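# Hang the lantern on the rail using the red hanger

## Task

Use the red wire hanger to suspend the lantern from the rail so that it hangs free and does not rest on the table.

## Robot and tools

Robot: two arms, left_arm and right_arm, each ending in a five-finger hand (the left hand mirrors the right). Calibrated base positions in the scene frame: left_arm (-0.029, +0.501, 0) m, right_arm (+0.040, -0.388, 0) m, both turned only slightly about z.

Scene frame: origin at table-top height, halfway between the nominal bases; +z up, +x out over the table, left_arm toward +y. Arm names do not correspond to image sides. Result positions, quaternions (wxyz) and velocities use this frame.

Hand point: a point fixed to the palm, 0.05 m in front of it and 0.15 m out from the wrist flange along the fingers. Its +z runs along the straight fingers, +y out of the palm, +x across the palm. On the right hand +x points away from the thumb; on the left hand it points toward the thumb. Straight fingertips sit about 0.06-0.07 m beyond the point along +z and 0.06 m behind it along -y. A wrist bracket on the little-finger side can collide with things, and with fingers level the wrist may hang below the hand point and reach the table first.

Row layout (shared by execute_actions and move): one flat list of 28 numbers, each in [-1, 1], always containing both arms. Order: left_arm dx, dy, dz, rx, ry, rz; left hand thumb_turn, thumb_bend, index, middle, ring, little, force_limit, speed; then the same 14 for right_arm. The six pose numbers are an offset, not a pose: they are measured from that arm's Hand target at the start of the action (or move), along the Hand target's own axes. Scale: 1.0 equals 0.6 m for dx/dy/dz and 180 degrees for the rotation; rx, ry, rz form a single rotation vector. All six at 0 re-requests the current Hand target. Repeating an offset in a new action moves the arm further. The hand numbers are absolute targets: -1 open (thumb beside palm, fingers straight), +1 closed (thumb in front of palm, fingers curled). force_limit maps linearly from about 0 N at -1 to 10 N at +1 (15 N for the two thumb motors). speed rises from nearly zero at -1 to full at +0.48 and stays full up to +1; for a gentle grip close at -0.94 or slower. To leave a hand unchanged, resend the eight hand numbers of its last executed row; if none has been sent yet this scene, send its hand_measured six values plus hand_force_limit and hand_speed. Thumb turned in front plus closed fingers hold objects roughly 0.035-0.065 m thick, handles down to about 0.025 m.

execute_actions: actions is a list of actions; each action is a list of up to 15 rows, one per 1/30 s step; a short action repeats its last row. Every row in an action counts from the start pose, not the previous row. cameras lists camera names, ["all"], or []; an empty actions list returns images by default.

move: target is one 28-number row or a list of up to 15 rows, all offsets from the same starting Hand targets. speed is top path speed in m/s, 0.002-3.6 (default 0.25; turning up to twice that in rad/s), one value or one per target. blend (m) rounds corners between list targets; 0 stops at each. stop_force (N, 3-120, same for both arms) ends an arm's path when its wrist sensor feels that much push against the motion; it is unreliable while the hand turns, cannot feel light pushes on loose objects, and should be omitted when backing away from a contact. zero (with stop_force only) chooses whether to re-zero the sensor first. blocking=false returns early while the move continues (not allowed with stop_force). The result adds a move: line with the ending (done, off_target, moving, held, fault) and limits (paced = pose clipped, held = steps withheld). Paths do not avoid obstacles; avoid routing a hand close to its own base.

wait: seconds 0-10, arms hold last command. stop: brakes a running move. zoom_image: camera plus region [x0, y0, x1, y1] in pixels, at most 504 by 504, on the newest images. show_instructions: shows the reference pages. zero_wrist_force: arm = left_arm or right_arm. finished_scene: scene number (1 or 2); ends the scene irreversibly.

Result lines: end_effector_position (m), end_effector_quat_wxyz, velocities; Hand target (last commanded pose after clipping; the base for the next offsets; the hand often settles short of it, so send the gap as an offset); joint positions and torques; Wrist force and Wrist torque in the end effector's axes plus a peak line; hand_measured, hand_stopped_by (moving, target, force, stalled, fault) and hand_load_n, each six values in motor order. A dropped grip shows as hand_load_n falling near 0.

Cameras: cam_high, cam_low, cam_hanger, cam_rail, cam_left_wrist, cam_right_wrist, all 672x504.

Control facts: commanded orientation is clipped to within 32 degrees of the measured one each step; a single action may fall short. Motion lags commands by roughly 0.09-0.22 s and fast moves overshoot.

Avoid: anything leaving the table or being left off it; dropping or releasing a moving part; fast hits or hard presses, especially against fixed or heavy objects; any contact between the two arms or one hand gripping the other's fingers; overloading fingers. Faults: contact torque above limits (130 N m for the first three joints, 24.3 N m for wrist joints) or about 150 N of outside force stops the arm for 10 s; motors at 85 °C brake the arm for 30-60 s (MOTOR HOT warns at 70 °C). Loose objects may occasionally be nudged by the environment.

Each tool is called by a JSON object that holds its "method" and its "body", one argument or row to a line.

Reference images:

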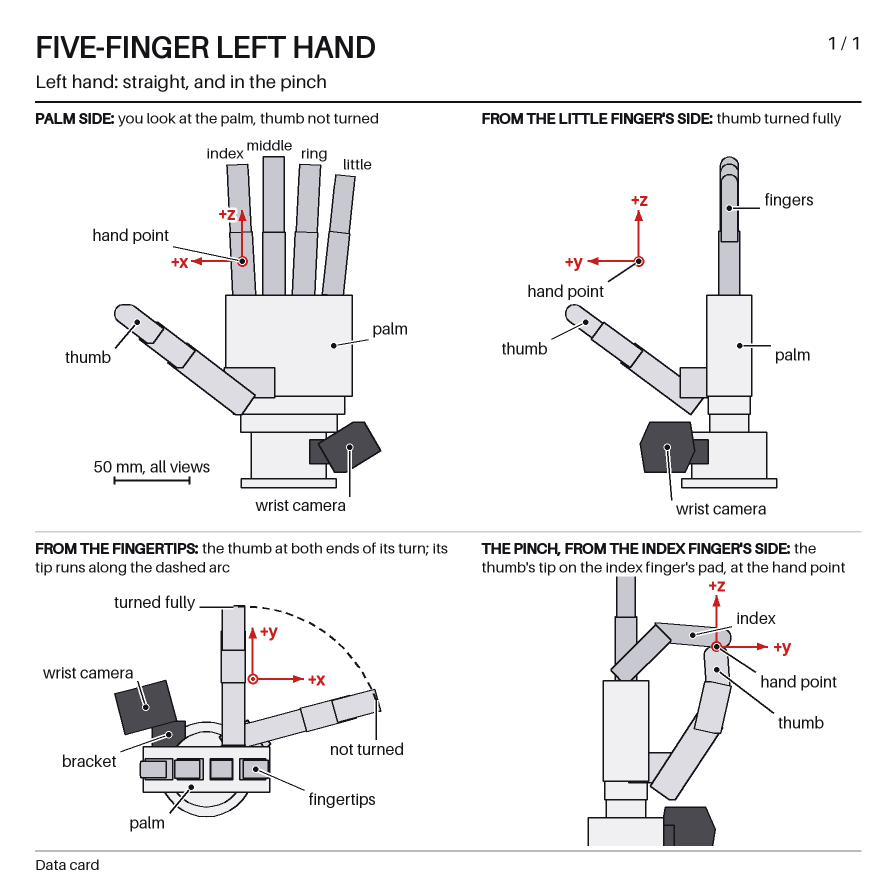

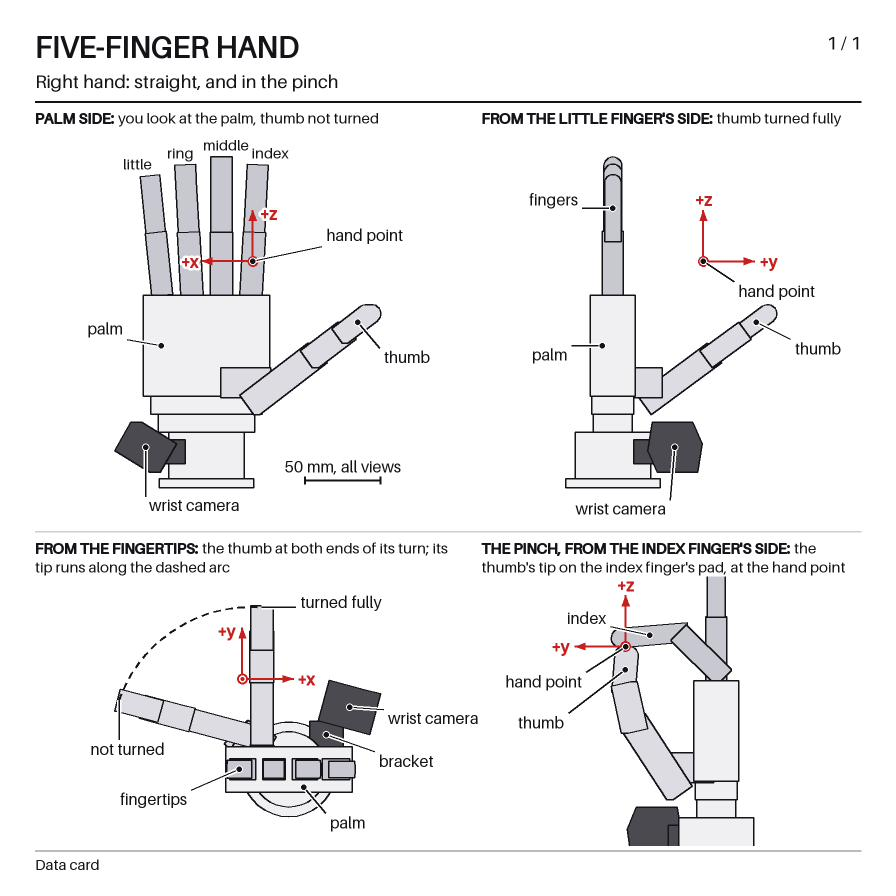

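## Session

{"method": "show_instructions", "body": {

}}

{"method": "execute_actions", "body": {
  "actions": []
}}

Reference images for this scene: FIVE-FINGER LEFT HAND page 1, FIVE-FINGER HAND page 1.

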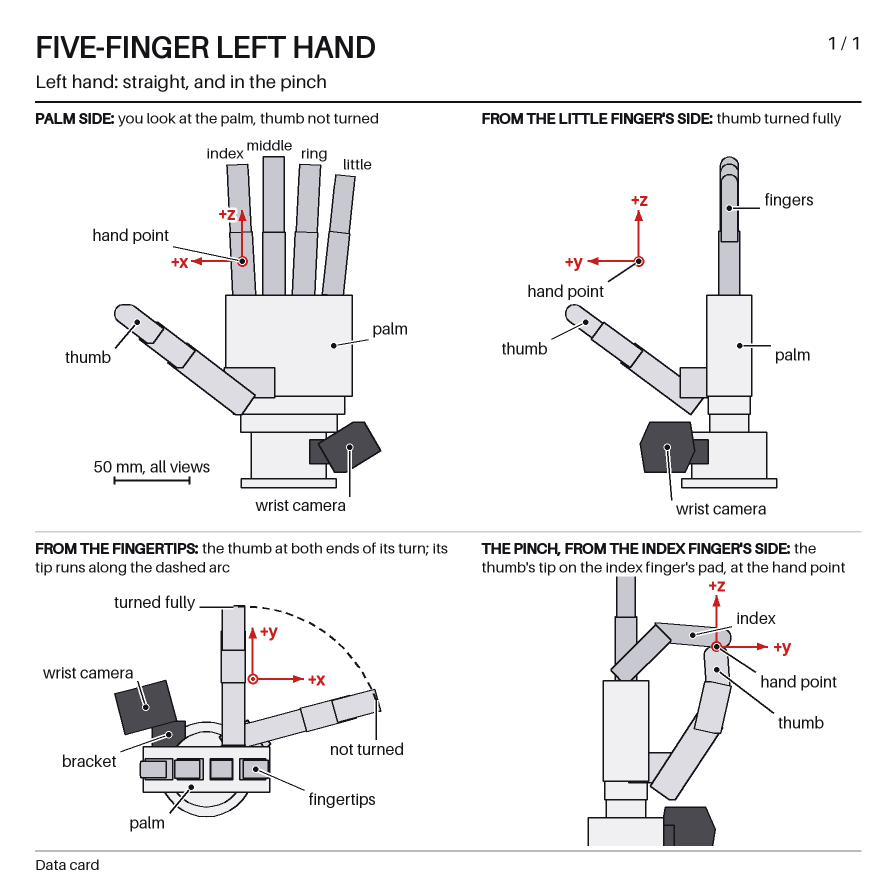

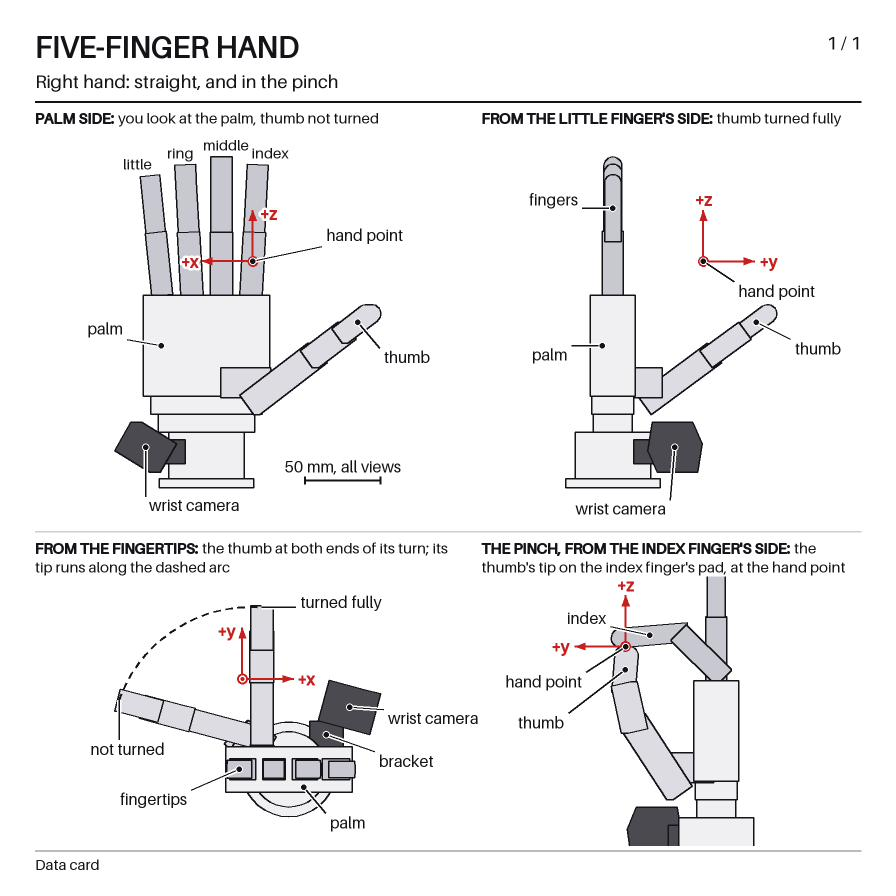

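Scene clock: 0.00 s.
left_arm: end_effector_position=(+0.4772, +0.1652, +0.1963) hand_measured=(-1.000, -1.000, -1.000, -1.000, -1.000, -1.000) hand_load_n=(+0.0, +0.0, +0.0, +0.0, +0.0, +0.0) hand_stopped_by=(target, target, target, target, target, target) hand_force_limit=0.00 hand_speed=-0.80 end_effector_quat_wxyz=(+0.612, -0.328, +0.675, -0.248) | right_arm: end_effector_position=(+0.1496, -0.2205, +0.1313) hand_measured=(-1.000, -1.000, -1.000, -1.000, -1.000, -1.000) hand_load_n=(+0.0, +0.0, +0.0, +0.0, +0.0, +0.0) hand_stopped_by=(target, target, target, target, target, target) hand_force_limit=0.00 hand_speed=-0.80 end_effector_quat_wxyz=(-0.009, +0.852, -0.522, +0.027)
Joint positions: left_arm=[2.522 -1.822 -1.805 3.459 -2.275 3.766] | right_arm=[0.212 -1.679 2.199 0.999 1.596 -3.405]
Joint velocities: within noise
Joint torques (N m): no reading
Wrist force (N): no reading
Wrist torque (N m): no reading
Wrist force, peak (N): no reading
Hand target: left_arm +0.4772, +0.1652, +0.1963; +0.612, -0.328, +0.675, -0.248 | right_arm +0.1496, -0.2205, +0.1313; -0.009, +0.852, -0.522, +0.027

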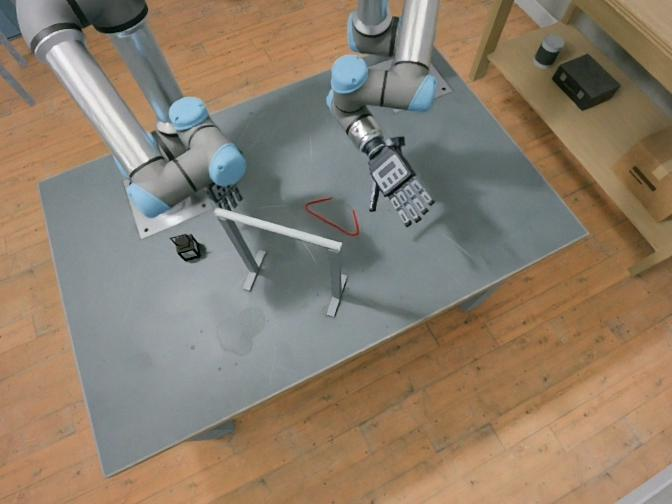

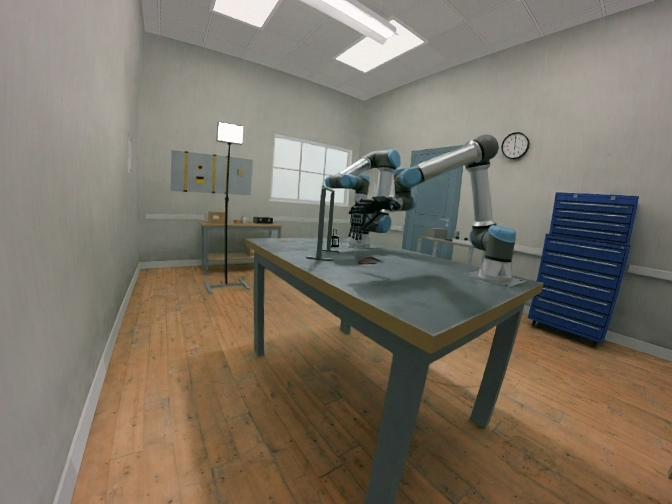

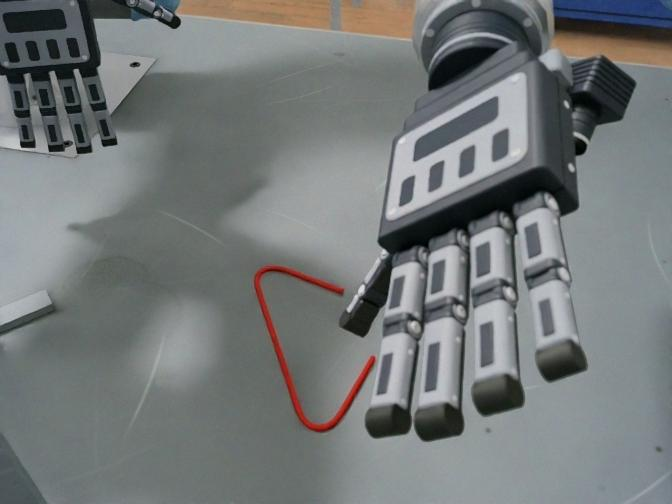

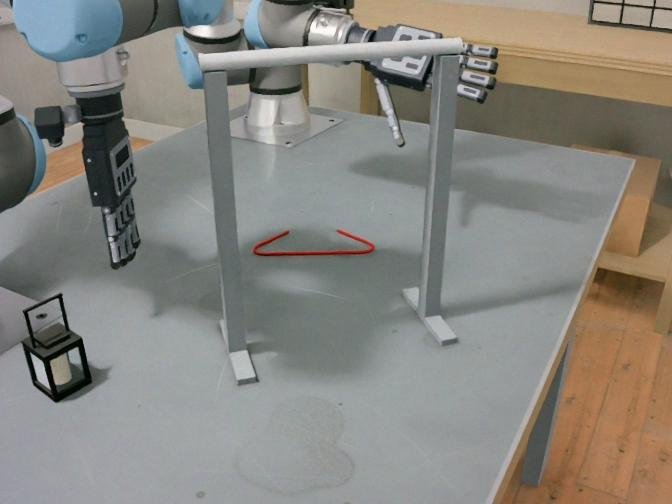

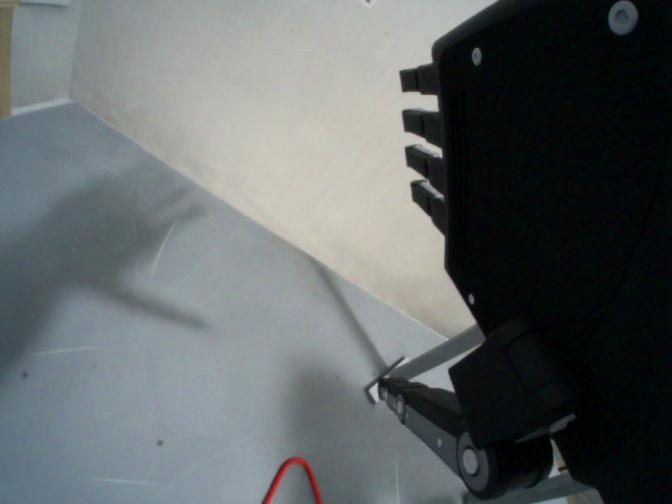

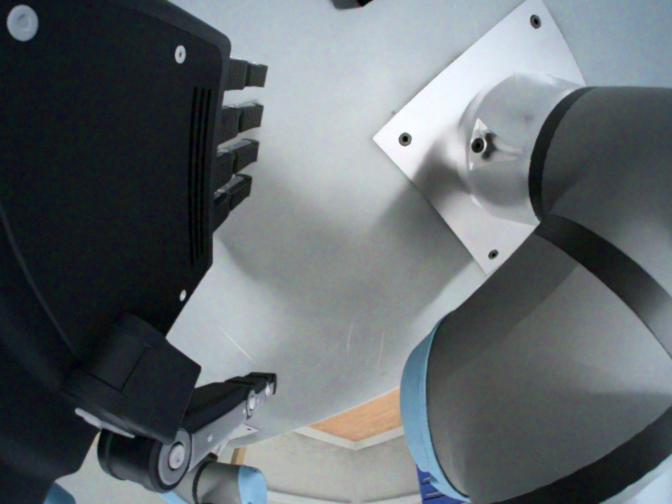

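{"method": "zoom_image", "body": {
  "camera": "cam_high",
  "region": [150, 180, 380, 330]
}}

{"method": "zoom_image", "body": {
  "camera": "cam_high",
  "region": [160, 220, 220, 280]
}}

{"method": "zoom_image", "body": {
  "camera": "cam_hanger",
  "region": [220, 240, 420, 450]
}}

Scaled by 2.191 from the camera's 672x504 image, which has a finer 960x720 frame.

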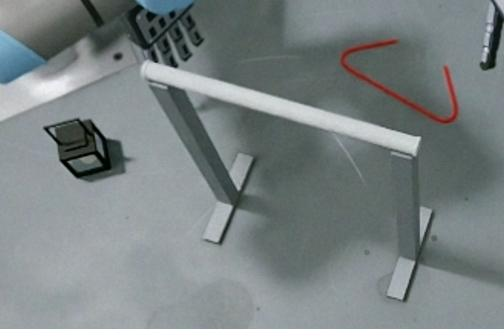

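Scaled by 8.400 from the camera's 672x504 image, which has a finer 960x720 frame.

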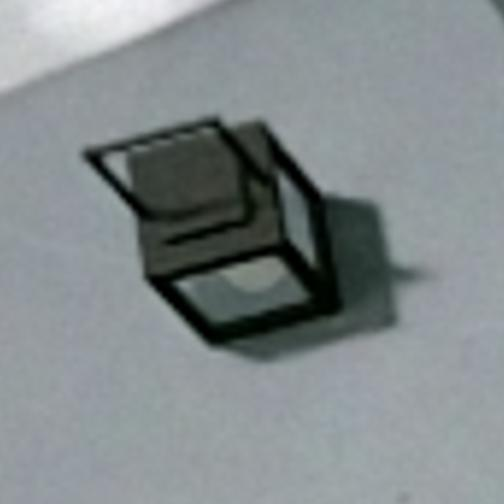

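Scaled by 2.400 from the camera's 672x504 image, which has a finer 960x720 frame.

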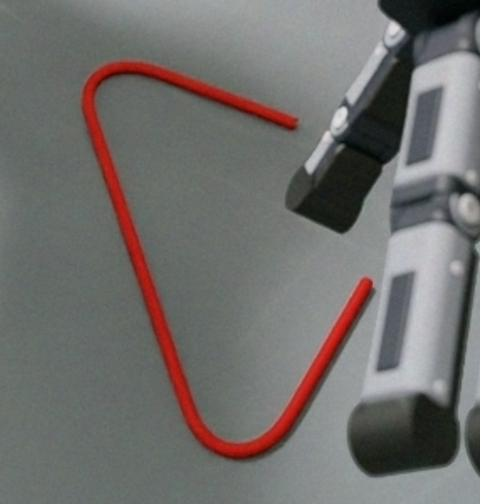

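{"method": "move", "body": {
  "target": [0.1695,0.0528,-0.195,-0.3336,0.3161,0.0129,-1,-1,-1,0.8,0.8,0.8,0,0,0.866,-0.384,-0.433,0.4356,0.2419,0.2474,1,-1,-1,-1,-1,-1,0.1,0],
  "speed": 0.3,
  "cameras": ["cam_high","cam_hanger","cam_rail"]
}}

{"method": "zoom_image", "body": {
  "camera": "cam_high",
  "region": [280, 150, 420, 260]
}}

Scene clock: 618.57 s.
left_arm: end_effector_position=(+0.3534, +0.1026, +0.1203) hand_measured=(-1.000, -1.000, -1.000, +0.800, +0.800, +0.800) hand_load_n=(+0.0, +0.0, +0.0, +0.0, +0.0, +0.0) hand_stopped_by=(target, target, target, target, target, target) hand_force_limit=0.00 hand_speed=0.00 end_effector_quat_wxyz=(+0.000, -0.414, +0.910, +0.000) | right_arm: end_effector_position=(+0.5753, -0.5751, +0.4202) hand_measured=(+1.000, -1.000, -1.000, -1.000, -1.000, -1.000) hand_load_n=(+0.0, +0.0, +0.0, +0.0, +0.0, +0.0) hand_stopped_by=(target, target, target, target, target, target) hand_force_limit=0.10 hand_speed=0.00 end_effector_quat_wxyz=(+0.352, -0.355, +0.612, -0.612)
Joint positions: left_arm=[2.641 -2.394 -0.955 1.779 -1.57 3.333] | right_arm=[-0.716 -1.821 1.805 0.018 1.375 -3.145]
Joint torques (N m): left_arm=[13.49 36.55 27.7 -3.5 1.56 2.16] | right_arm=[13.13 -5.83 -35.23 -2.96 1.3 2.15]
Wrist force (N): left_arm=[0.0 1.1 2.5] | right_arm=[-0.8 -1.5 1.3]
Wrist torque (N m): left_arm=[0.13 -0.06 -0.09] | right_arm=[-0.17 -0.17 -0.39]
Wrist force, peak (N): left_arm=[0.0 1.2 2.6] | right_arm=[-0.2 -1.9 2.0]
Hand target: left_arm +0.3534, +0.1026, +0.1203; +0.000, -0.414, +0.910, +0.000 | right_arm +0.5754, -0.5751, +0.4202; +0.352, -0.355, +0.612, -0.612
Off the commanded pose: left_arm 0.000 m, 0 deg | right_arm 0.000 m, 0 deg.
move: done
Images, in order (width x height): cam_high 672x504, cam_hanger 672x504, cam_rail 672x504.

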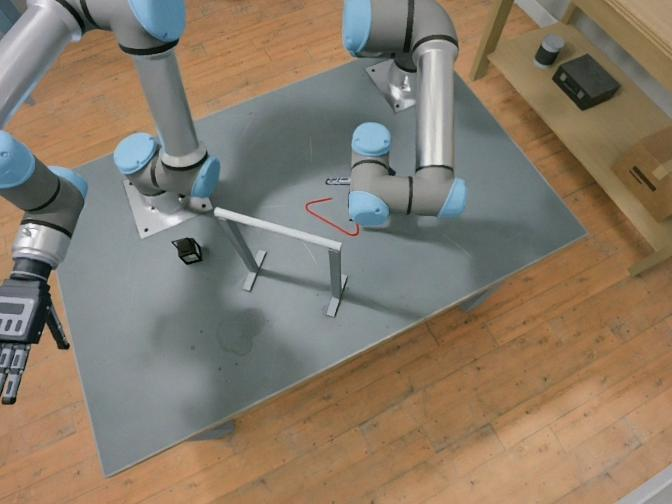

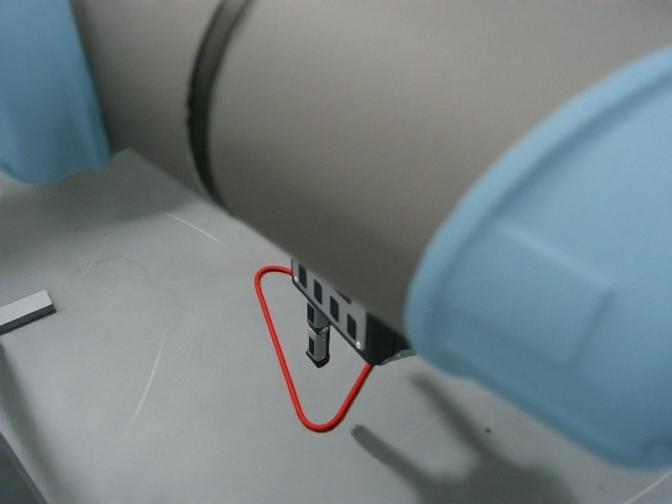

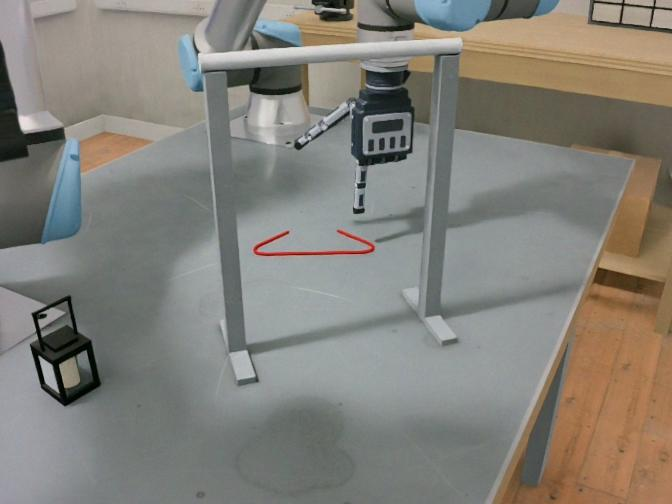

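Scaled by 3.600 from the camera's 672x504 image, which has a finer 960x720 frame.

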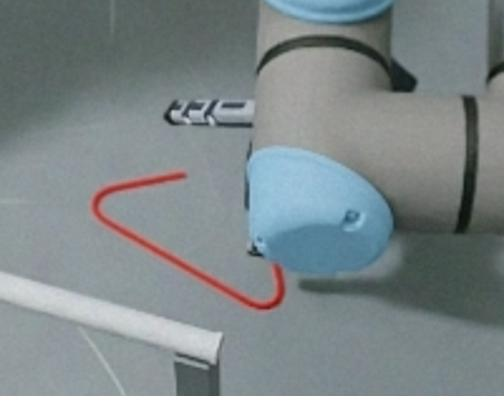

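{"method": "move", "body": {
  "target": [
    [-0.0157,0.0115,0.0667,0,0,0,-1,-1,-1,0.8,0.8,0.8,0,0,-0.2693,0,-0.0023,0,-0.2778,0,1,-1,-1,-1,-1,-1,0.1,0],
    [-0.0157,0.0115,0.0667,0,0,0,-1,-1,-1,0.8,0.8,0.8,0,0,-0.3605,0,-0.3427,0,-0.5556,0,1,-1,-1,-1,-1,-1,0.1,0],
    [-0.0157,0.0115,0.0667,0,0,0,-1,-1,-1,0.8,0.8,0.8,0,0,-0.1583,0,-0.631,0,-0.8333,0,1,-1,-1,-1,-1,-1,0.1,0]
  ],
  "speed": 0.35,
  "blend": [0.03,0.03,0],
  "cameras": ["cam_high","cam_hanger"]
}}

{"method": "zoom_image", "body": {
  "camera": "cam_hanger",
  "region": [240, 260, 400, 450]
}}

Scene clock: 646.07 s.
left_arm: end_effector_position=(+0.3544, +0.1142, +0.0803) hand_measured=(-1.000, -1.000, -1.000, +0.800, +0.800, +0.800) hand_load_n=(+0.0, +0.0, +0.0, +0.0, +0.0, +0.0) hand_stopped_by=(target, target, target, target, target, target) hand_force_limit=0.00 hand_speed=0.00 end_effector_quat_wxyz=(+0.000, -0.414, +0.910, +0.000) | right_arm: end_effector_position=(+0.2952, -0.3035, +0.4205) hand_measured=(+1.000, -1.000, -1.000, -1.000, -1.000, -1.000) hand_load_n=(+0.0, +0.0, +0.0, +0.0, +0.0, +0.0) hand_stopped_by=(target, target, target, target, target, target) hand_force_limit=0.10 hand_speed=0.00 end_effector_quat_wxyz=(+0.683, -0.683, -0.182, +0.184)
Joint positions: left_arm=[2.659 -2.403 -1.045 1.877 -1.57 3.351] | right_arm=[-0.596 -1.548 1.566 -0.018 -1.123 -3.138]
Joint torques (N m): left_arm=[13.94 36.5 12.14 -1.19 1.32 2.13] | right_arm=[13.22 -27.9 -4.37 -0.03 -1.18 -2.1]
Wrist force (N): left_arm=[0.0 1.1 2.5] | right_arm=[-0.5 -1.8 1.4]
Wrist torque (N m): left_arm=[0.15 -0.05 -0.09] | right_arm=[-0.22 -0.22 -0.28]
Wrist force, peak (N): left_arm=[0.0 1.3 2.6] | right_arm=[-0.3 -1.8 1.9]
Hand target: left_arm +0.3544, +0.1142, +0.0803; +0.000, -0.414, +0.910, +0.000 | right_arm +0.2950, -0.3035, +0.4205; +0.683, -0.683, -0.182, +0.184
Off the commanded pose: left_arm 0.000 m, 0 deg | right_arm 0.000 m, 0 deg.
move: done
Images, in order (width x height): cam_high 672x504, cam_hanger 672x504.

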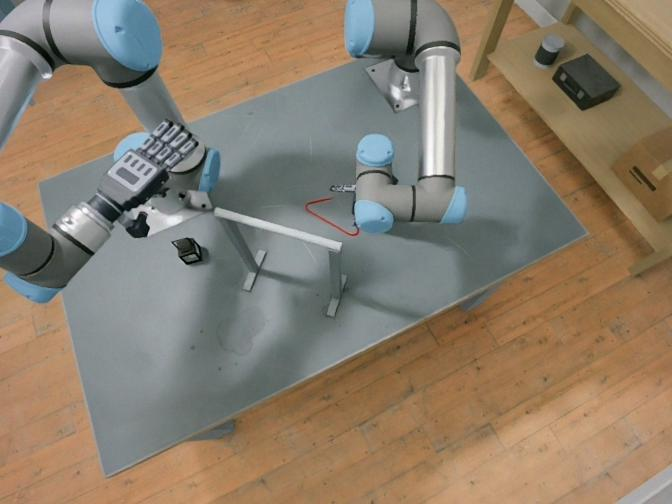

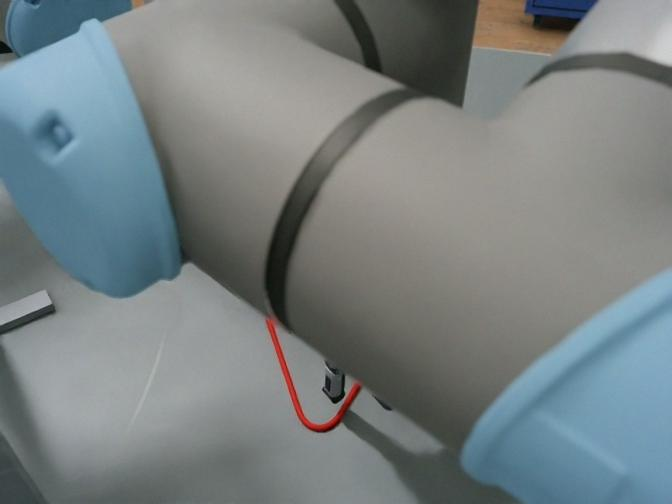

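Scaled by 2.653 from the camera's 672x504 image, which has a finer 960x720 frame.

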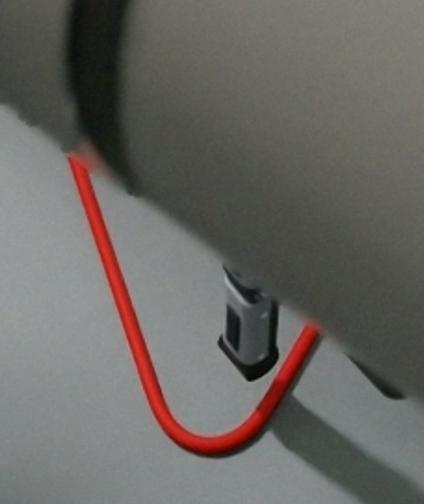

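{"method": "move", "body": {
  "target": [
    [0.0165,-0.0166,0,0,0,0,-1,-1,-1,0.8,0.8,0.8,0,0,-0.04,0.14,-0.03,0.0763,-0.1383,-0.2496,1,-1,-1,-1,-1,-1,0.1,0],
    [0.0165,-0.0166,0.018,0,0,0,-1,-1,-1,0.8,0.8,0.8,0,0,-0.0792,0.2842,-0.0605,0.1526,-0.2765,-0.4992,1,-1,-1,-1,-1,-1,0.1,0]
  ],
  "speed": [0.3,0.3],
  "cameras": ["cam_high","cam_hanger","cam_right_wrist"]
}}

{"method": "zoom_image", "body": {
  "camera": "cam_hanger",
  "region": [240, 320, 400, 450]
}}

{"method": "zoom_image", "body": {
  "camera": "cam_high",
  "region": [150, 200, 240, 290]
}}

Scene clock: 669.60 s.
left_arm: end_effector_position=(+0.3554, +0.1002, +0.0695) hand_measured=(-1.000, -1.000, -1.000, +0.800, +0.800, +0.800) hand_load_n=(+0.5, +0.0, +0.0, +0.0, +0.0, -0.5) hand_stopped_by=(target, target, target, target, target, target) hand_force_limit=0.00 hand_speed=0.00 end_effector_quat_wxyz=(+0.000, -0.414, +0.910, +0.000) | right_arm: end_effector_position=(+0.2716, -0.3590, +0.2502) hand_measured=(+1.000, -1.000, -1.000, -1.000, -1.000, -1.000) hand_load_n=(+0.5, +0.0, +0.0, +0.0, +0.0, +0.0) hand_stopped_by=(target, target, target, target, target, target) hand_force_limit=0.10 hand_speed=0.00 end_effector_quat_wxyz=(-0.607, +0.077, +0.789, +0.058)
Joint positions: left_arm=[2.639 -2.439 -1.006 1.875 -1.57 3.331] | right_arm=[-0.458 -1.465 1.843 -0.647 -1.831 -4.781]
Joint torques (N m): left_arm=[-15.15 36.92 12.35 -1.23 -0.47 -1.39] | right_arm=[-11.93 -31.23 -4.17 -0.61 -1.11 -2.22]
Wrist force (N): left_arm=[-0.4 1.1 2.3] | right_arm=[0.9 0.6 1.5]
Wrist torque (N m): left_arm=[0.16 0.01 -0.01] | right_arm=[-0.05 -0.22 0.09]
Wrist force, peak (N): left_arm=[0.0 1.2 2.7] | right_arm=[-0.3 -2.1 1.5]
Hand target: left_arm +0.3554, +0.1002, +0.0695; +0.000, -0.414, +0.910, +0.000 | right_arm +0.2716, -0.3590, +0.2501; -0.607, +0.077, +0.789, +0.058
Off the commanded pose: left_arm 0.000 m, 0 deg | right_arm 0.000 m, 0 deg.
move: done
Images, in order (width x height): cam_high 672x504, cam_hanger 672x504, cam_right_wrist 672x504.

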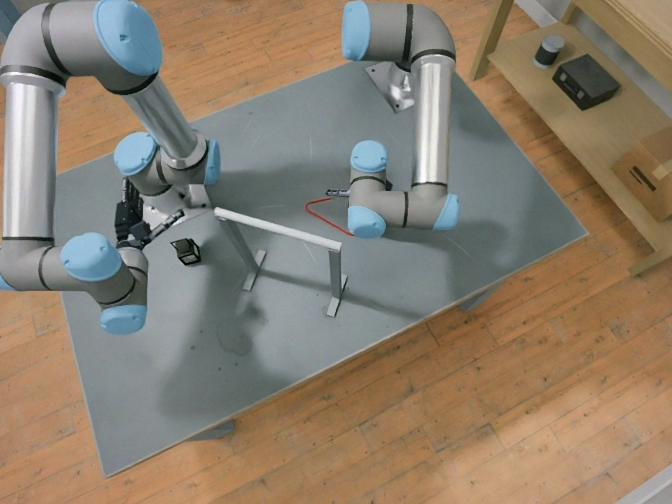

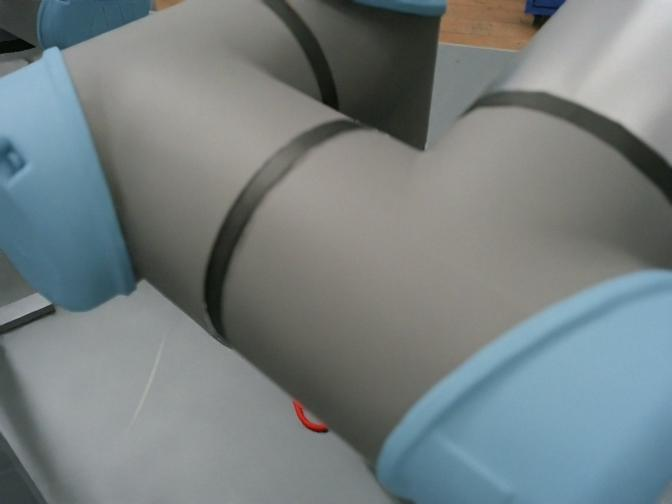

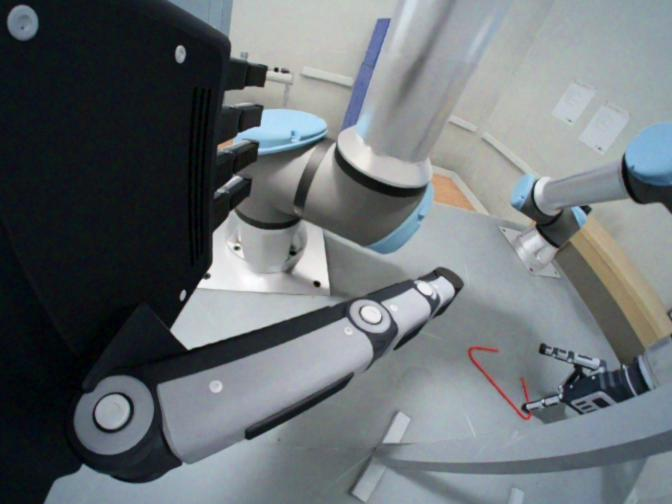

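Scaled by 3.150 from the camera's 672x504 image, which has a finer 960x720 frame.

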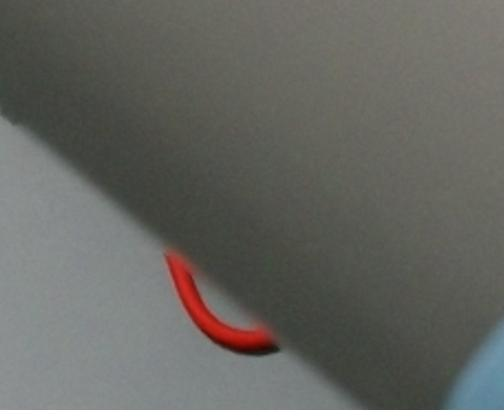

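Scaled by 5.600 from the camera's 672x504 image, which has a finer 960x720 frame.

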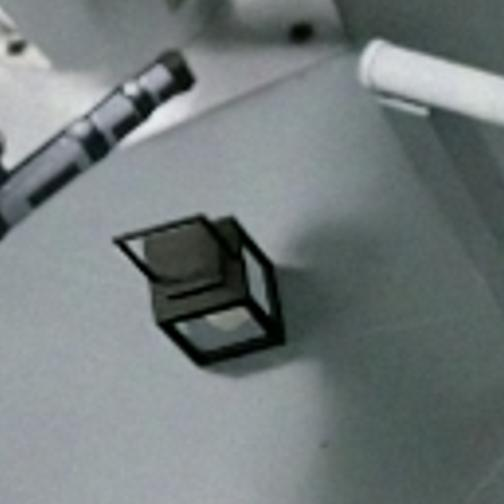

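{"method": "move", "body": {
  "target": [0,0,0.015,0,0,0,-1,-1,-1,0.8,0.8,0.8,0,0,-0.2254,0,0.0604,0,0,0,1,-1,-1,-1,-1,-1,0.1,0],
  "speed": 0.07,
  "stop_force": 4,
  "cameras": ["cam_high","cam_right_wrist"]
}}

{"method": "zoom_image", "body": {
  "camera": "cam_right_wrist",
  "region": [420, 200, 672, 452]
}}

{"method": "zoom_image", "body": {
  "camera": "cam_high",
  "region": [150, 200, 240, 290]
}}

Scene clock: 682.77 s.
left_arm: end_effector_position=(+0.3554, +0.1002, +0.0641) hand_measured=(-1.000, -1.000, -1.000, +0.800, +0.800, +0.800) hand_load_n=(+0.0, +0.0, +0.0, +0.0, +0.0, +0.0) hand_stopped_by=(target, target, target, target, target, target) hand_force_limit=0.00 hand_speed=0.00 end_effector_quat_wxyz=(+0.000, -0.414, +0.910, +0.000) | right_arm: end_effector_position=(+0.2713, -0.3592, +0.1101) hand_measured=(+1.000, -1.000, -1.000, -1.000, -1.000, -1.000) hand_load_n=(+0.0, +0.0, +0.0, +0.0, +0.0, +0.0) hand_stopped_by=(target, target, target, target, target, target) hand_force_limit=0.10 hand_speed=0.00 end_effector_quat_wxyz=(-0.607, +0.077, +0.789, +0.058)
Joint positions: left_arm=[2.639 -2.444 -1.012 1.885 -1.57 3.331] | right_arm=[-0.459 -1.276 2.031 -1.024 -1.832 -4.782]
Joint torques (N m): left_arm=[-14.38 61.7 24.07 -2.99 -0.03 -1.33] | right_arm=[-11.87 -22.19 0.48 -0.5 -1 -2.06]
Wrist force (N): left_arm=[-0.1 0.8 -2.8] | right_arm=[0.5 0.1 1.7]
Wrist torque (N m): left_arm=[0.42 -0.05 0.01] | right_arm=[-0.14 -0.16 0.05]
Wrist force, peak (N): left_arm=[-0.2 1.1 -5.0] | right_arm=[1.0 0.4 1.9]
Hand target: left_arm +0.3554, +0.1002, +0.0641; +0.000, -0.414, +0.910, +0.000 (not the last commanded pose) | right_arm +0.2713, -0.3592, +0.1101; -0.607, +0.077, +0.789, +0.058
Off the commanded pose: left_arm 0.004 m, 0 deg | right_arm 0.000 m, 0 deg.
move: contact (left_arm)
Images, in order (width x height): cam_high 672x504, cam_right_wrist 672x504.

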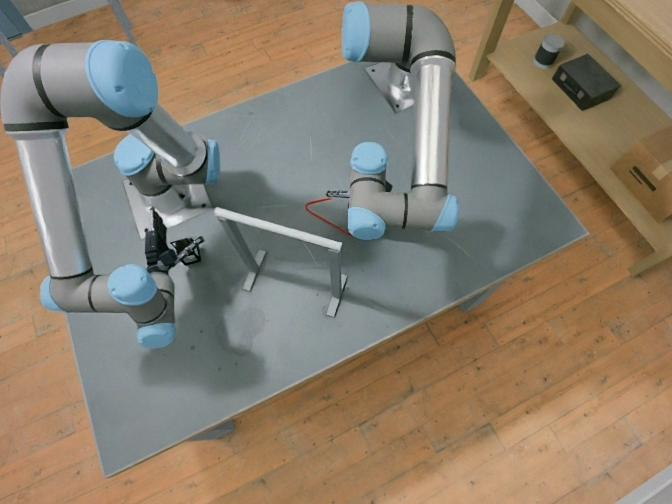

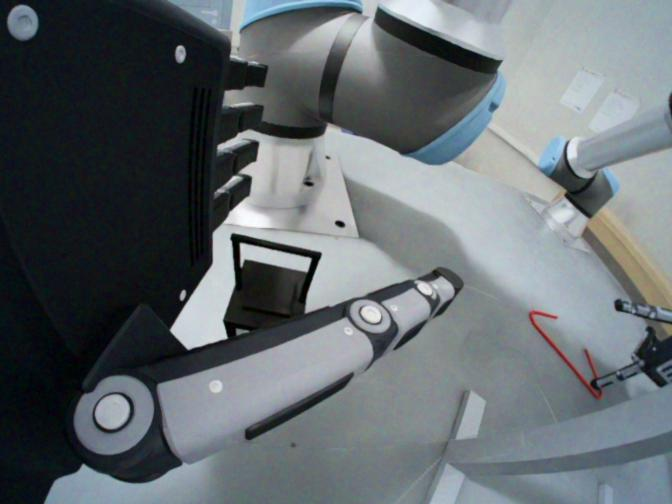

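Scaled by 2.000 from the camera's 672x504 image, which has a finer 960x720 frame.

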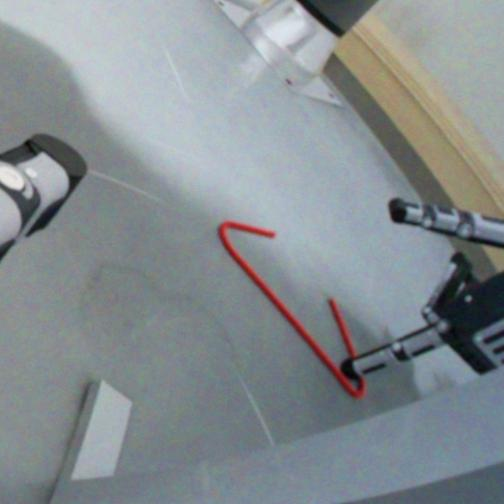

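Scaled by 5.600 from the camera's 672x504 image, which has a finer 960x720 frame.

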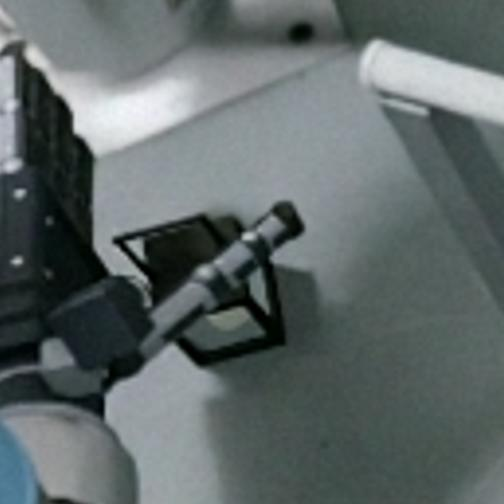

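{"method": "move", "body": {
  "target": [
    [-0.0552,0.0263,-0.002,0,0,0,-1,-1,-1,0.8,0.8,0.8,0,0,0,-0.01,0,0,0,0,1,-1,-1,-1,-1,-1,0.1,0],
    [-0.0945,0.0608,-0.002,0,0,0,-1,-1,-1,0.8,0.8,0.8,0,0,-0.07,-0.01,0.0188,0,0,0,1,-1,-1,-1,-1,-1,0.1,0],
    [-0.1232,0.1043,-0.002,0,0,0,-1,-1,-1,0.8,0.8,0.8,0,0,-0.1282,-0.01,0.0344,0,0,0,1,-1,-1,-1,-1,-1,0.1,0]
  ],
  "speed": 0.05,
  "stop_force": 5,
  "cameras": ["cam_high","cam_right_wrist"]
}}

{"method": "zoom_image", "body": {
  "camera": "cam_right_wrist",
  "region": [420, 150, 672, 402]
}}

{"method": "zoom_image", "body": {
  "camera": "cam_right_wrist",
  "region": [190, 50, 480, 360]
}}

Scene clock: 704.70 s.
left_arm: end_effector_position=(+0.3568, +0.1970, +0.0653) hand_measured=(-1.000, -1.000, -1.000, +0.800, +0.800, +0.800) hand_load_n=(+0.0, +0.0, +0.0, +0.0, +0.0, +0.0) hand_stopped_by=(target, target, target, target, target, target) hand_force_limit=0.00 hand_speed=0.00 end_effector_quat_wxyz=(+0.000, -0.414, +0.910, +0.000) | right_arm: end_effector_position=(+0.2699, -0.3652, +0.0305) hand_measured=(+1.000, -1.000, -1.000, -1.000, -1.000, -1.000) hand_load_n=(+0.5, +0.0, +0.0, +0.0, +0.0, +0.0) hand_stopped_by=(target, target, target, target, target, target) hand_force_limit=0.10 hand_speed=0.00 end_effector_quat_wxyz=(-0.607, +0.077, +0.789, +0.058)
Joint positions: left_arm=[2.794 -2.294 -1.283 2.006 -1.57 3.486] | right_arm=[-0.472 -1.115 2.085 -1.24 -1.845 -4.785]
Joint torques (N m): left_arm=[13.98 59.24 10.93 -0.96 1.49 2.15] | right_arm=[-12.45 -25.64 3.55 -0.5 -1.09 -2.03]
Wrist force (N): left_arm=[0.0 1.3 2.3] | right_arm=[0.9 0.4 1.6]
Wrist torque (N m): left_arm=[0.20 -0.07 -0.13] | right_arm=[-0.09 -0.23 0.09]
Wrist force, peak (N): left_arm=[-0.1 1.4 -3.2] | right_arm=[0.8 0.4 1.9]
Hand target: left_arm +0.3568, +0.1970, +0.0653; +0.000, -0.414, +0.910, +0.000 | right_arm +0.2699, -0.3652, +0.0305; -0.607, +0.077, +0.789, +0.058
Off the commanded pose: left_arm 0.000 m, 0 deg | right_arm 0.000 m, 0 deg.
move: done
Images, in order (width x height): cam_high 672x504, cam_right_wrist 672x504.

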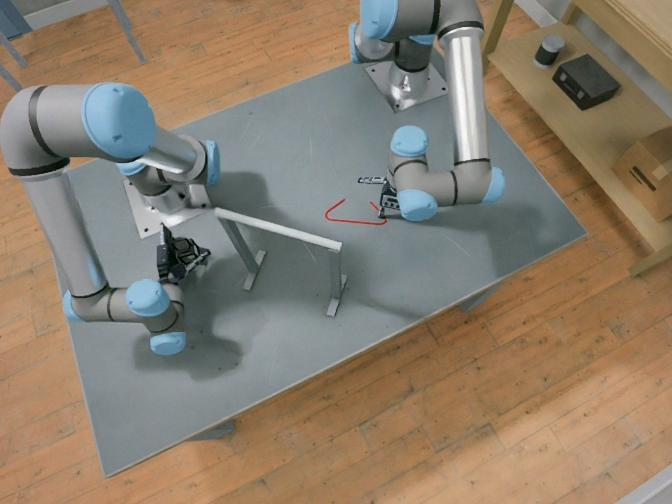

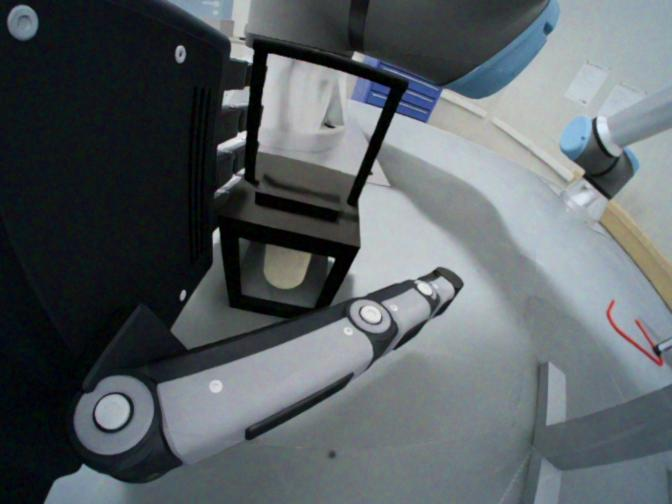

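Scaled by 2.000 from the camera's 672x504 image, which has a finer 960x720 frame.

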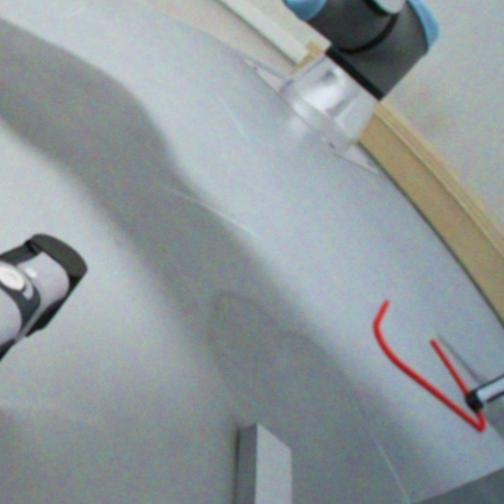

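Scaled by 1.626 from the camera's 672x504 image, which has a finer 960x720 frame.

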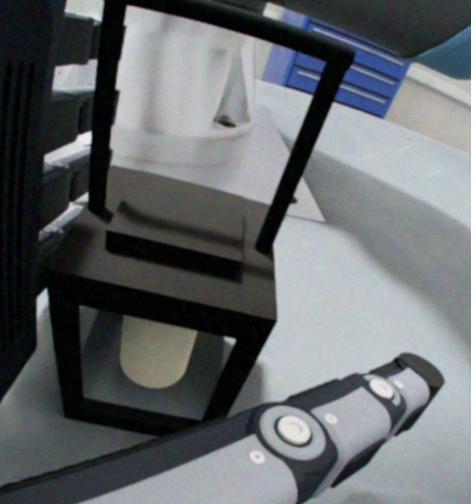

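{"method": "move", "body": {
  "target": [
    [-0.0405,0.0294,0,0,0,0,-1,-1,-1,0.8,0.8,0.8,0,0,-0.0039,0,-0.0145,0,0,0,1,-1,-1,-1,-1,-1,0.1,0],
    [-0.0825,0.0812,0,0,0,0,-1,-1,-1,0.8,0.8,0.8,0,0,-0.0039,0,-0.0145,0,0,0,1,-1,-1,-1,-1,-1,0.1,0],
    [-0.1097,0.142,0,0,0,0,-1,-1,-1,0.8,0.8,0.8,0,0,-0.0039,0,-0.0145,0,0,0,1,-1,-1,-1,-1,-1,0.1,0],
    [-0.12,0.2078,0,0,0,0,-1,-1,-1,0.8,0.8,0.8,0,0,-0.0039,0,-0.0145,0,0,0,1,-1,-1,-1,-1,-1,0.1,0],
    [-0.12,0.2078,0,0,0,0,-1,-1,-1,0.8,0.8,0.8,0,0,-0.0039,0,-0.0145,0,0,0,1,0.4,-1,-1,-1,-1,0.15,-0.6]
  ],
  "speed": 0.05,
  "blend": [0.005,0.005,0.005,0,0],
  "cameras": ["cam_high","cam_right_wrist","cam_hanger"]
}}

{"method": "zoom_image", "body": {
  "camera": "cam_right_wrist",
  "region": [190, 30, 480, 340]
}}

{"method": "zoom_image", "body": {
  "camera": "cam_high",
  "region": [310, 150, 430, 260]
}}

Scene clock: 741.00 s.
left_arm: end_effector_position=(+0.3101, +0.3332, +0.0653) hand_measured=(-1.000, -1.000, -1.000, +0.800, +0.800, +0.800) hand_load_n=(+0.0, +0.0, +0.0, +0.0, +0.0, +0.0) hand_stopped_by=(target, target, target, target, target, target) hand_force_limit=0.00 hand_speed=0.00 end_effector_quat_wxyz=(+0.000, -0.414, +0.910, +0.000) | right_arm: end_effector_position=(+0.2787, -0.3669, +0.0305) hand_measured=(+1.000, +0.036, -1.000, -1.000, -1.000, -1.000) hand_load_n=(+1.0, +8.5, +0.0, +0.0, +0.0, +0.0) hand_stopped_by=(target, force, target, target, target, target) hand_force_limit=0.15 hand_speed=-0.60 end_effector_quat_wxyz=(-0.607, +0.077, +0.789, +0.058)
Joint positions: left_arm=[3.045 -2.062 -1.68 2.171 -1.57 3.737] | right_arm=[-0.467 -1.101 2.058 -1.227 -1.84 -4.784]
Joint torques (N m): left_arm=[13.32 48.85 9.18 -0.95 1.42 2.05] | right_arm=[13.1 -26.2 -21.35 2.07 0.54 2.12]
Wrist force (N): left_arm=[-0.1 1.3 2.0] | right_arm=[1.5 0.0 1.3]
Wrist torque (N m): left_arm=[0.22 -0.06 -0.14] | right_arm=[-0.10 -0.23 -0.01]
Wrist force, peak (N): left_arm=[0.3 1.6 2.2] | right_arm=[1.7 0.5 1.4]
Hand target: left_arm +0.3101, +0.3332, +0.0653; +0.000, -0.414, +0.910, +0.000 | right_arm +0.2787, -0.3669, +0.0305; -0.607, +0.077, +0.789, +0.058
Off the commanded pose: left_arm 0.000 m, 0 deg | right_arm 0.000 m, 0 deg.
move: done
Images, in order (width x height): cam_high 672x504, cam_hanger 672x504, cam_right_wrist 672x504.

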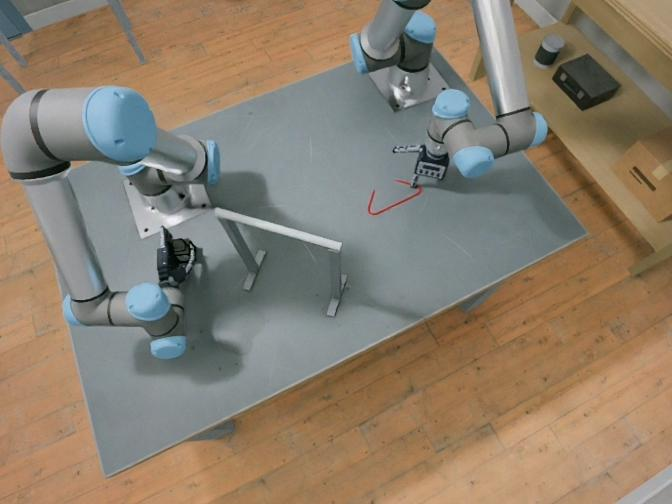

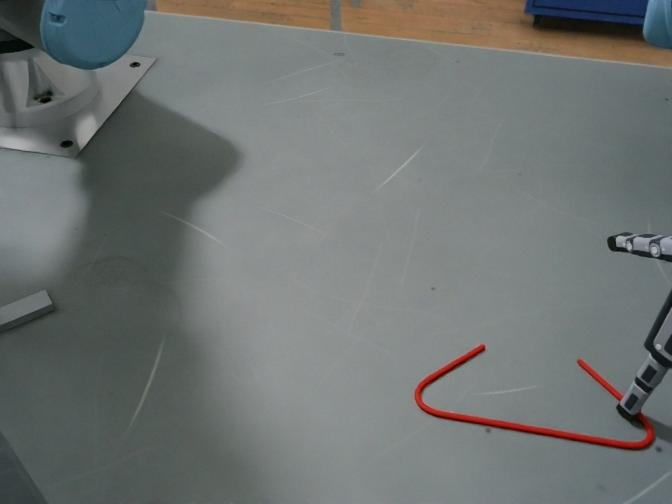

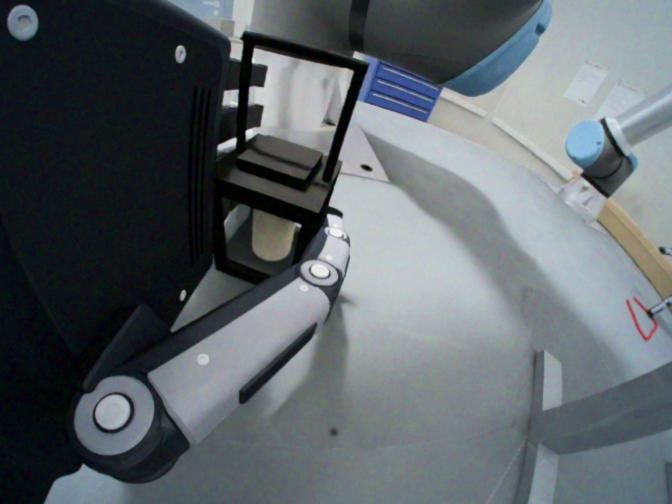

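Scaled by 1.626 from the camera's 672x504 image, which has a finer 960x720 frame.

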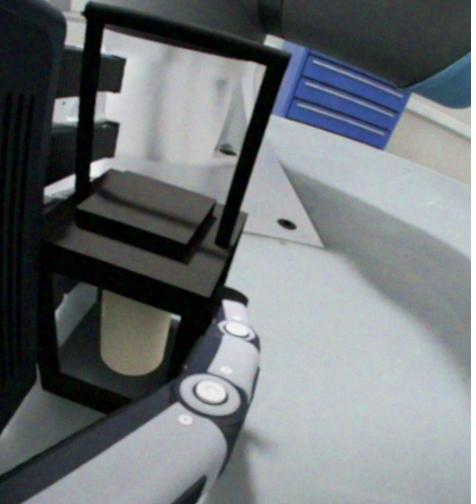

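Scaled by 4.200 from the camera's 672x504 image, which has a finer 960x720 frame.

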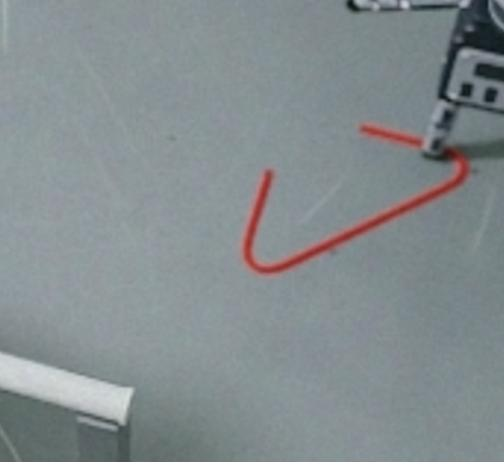

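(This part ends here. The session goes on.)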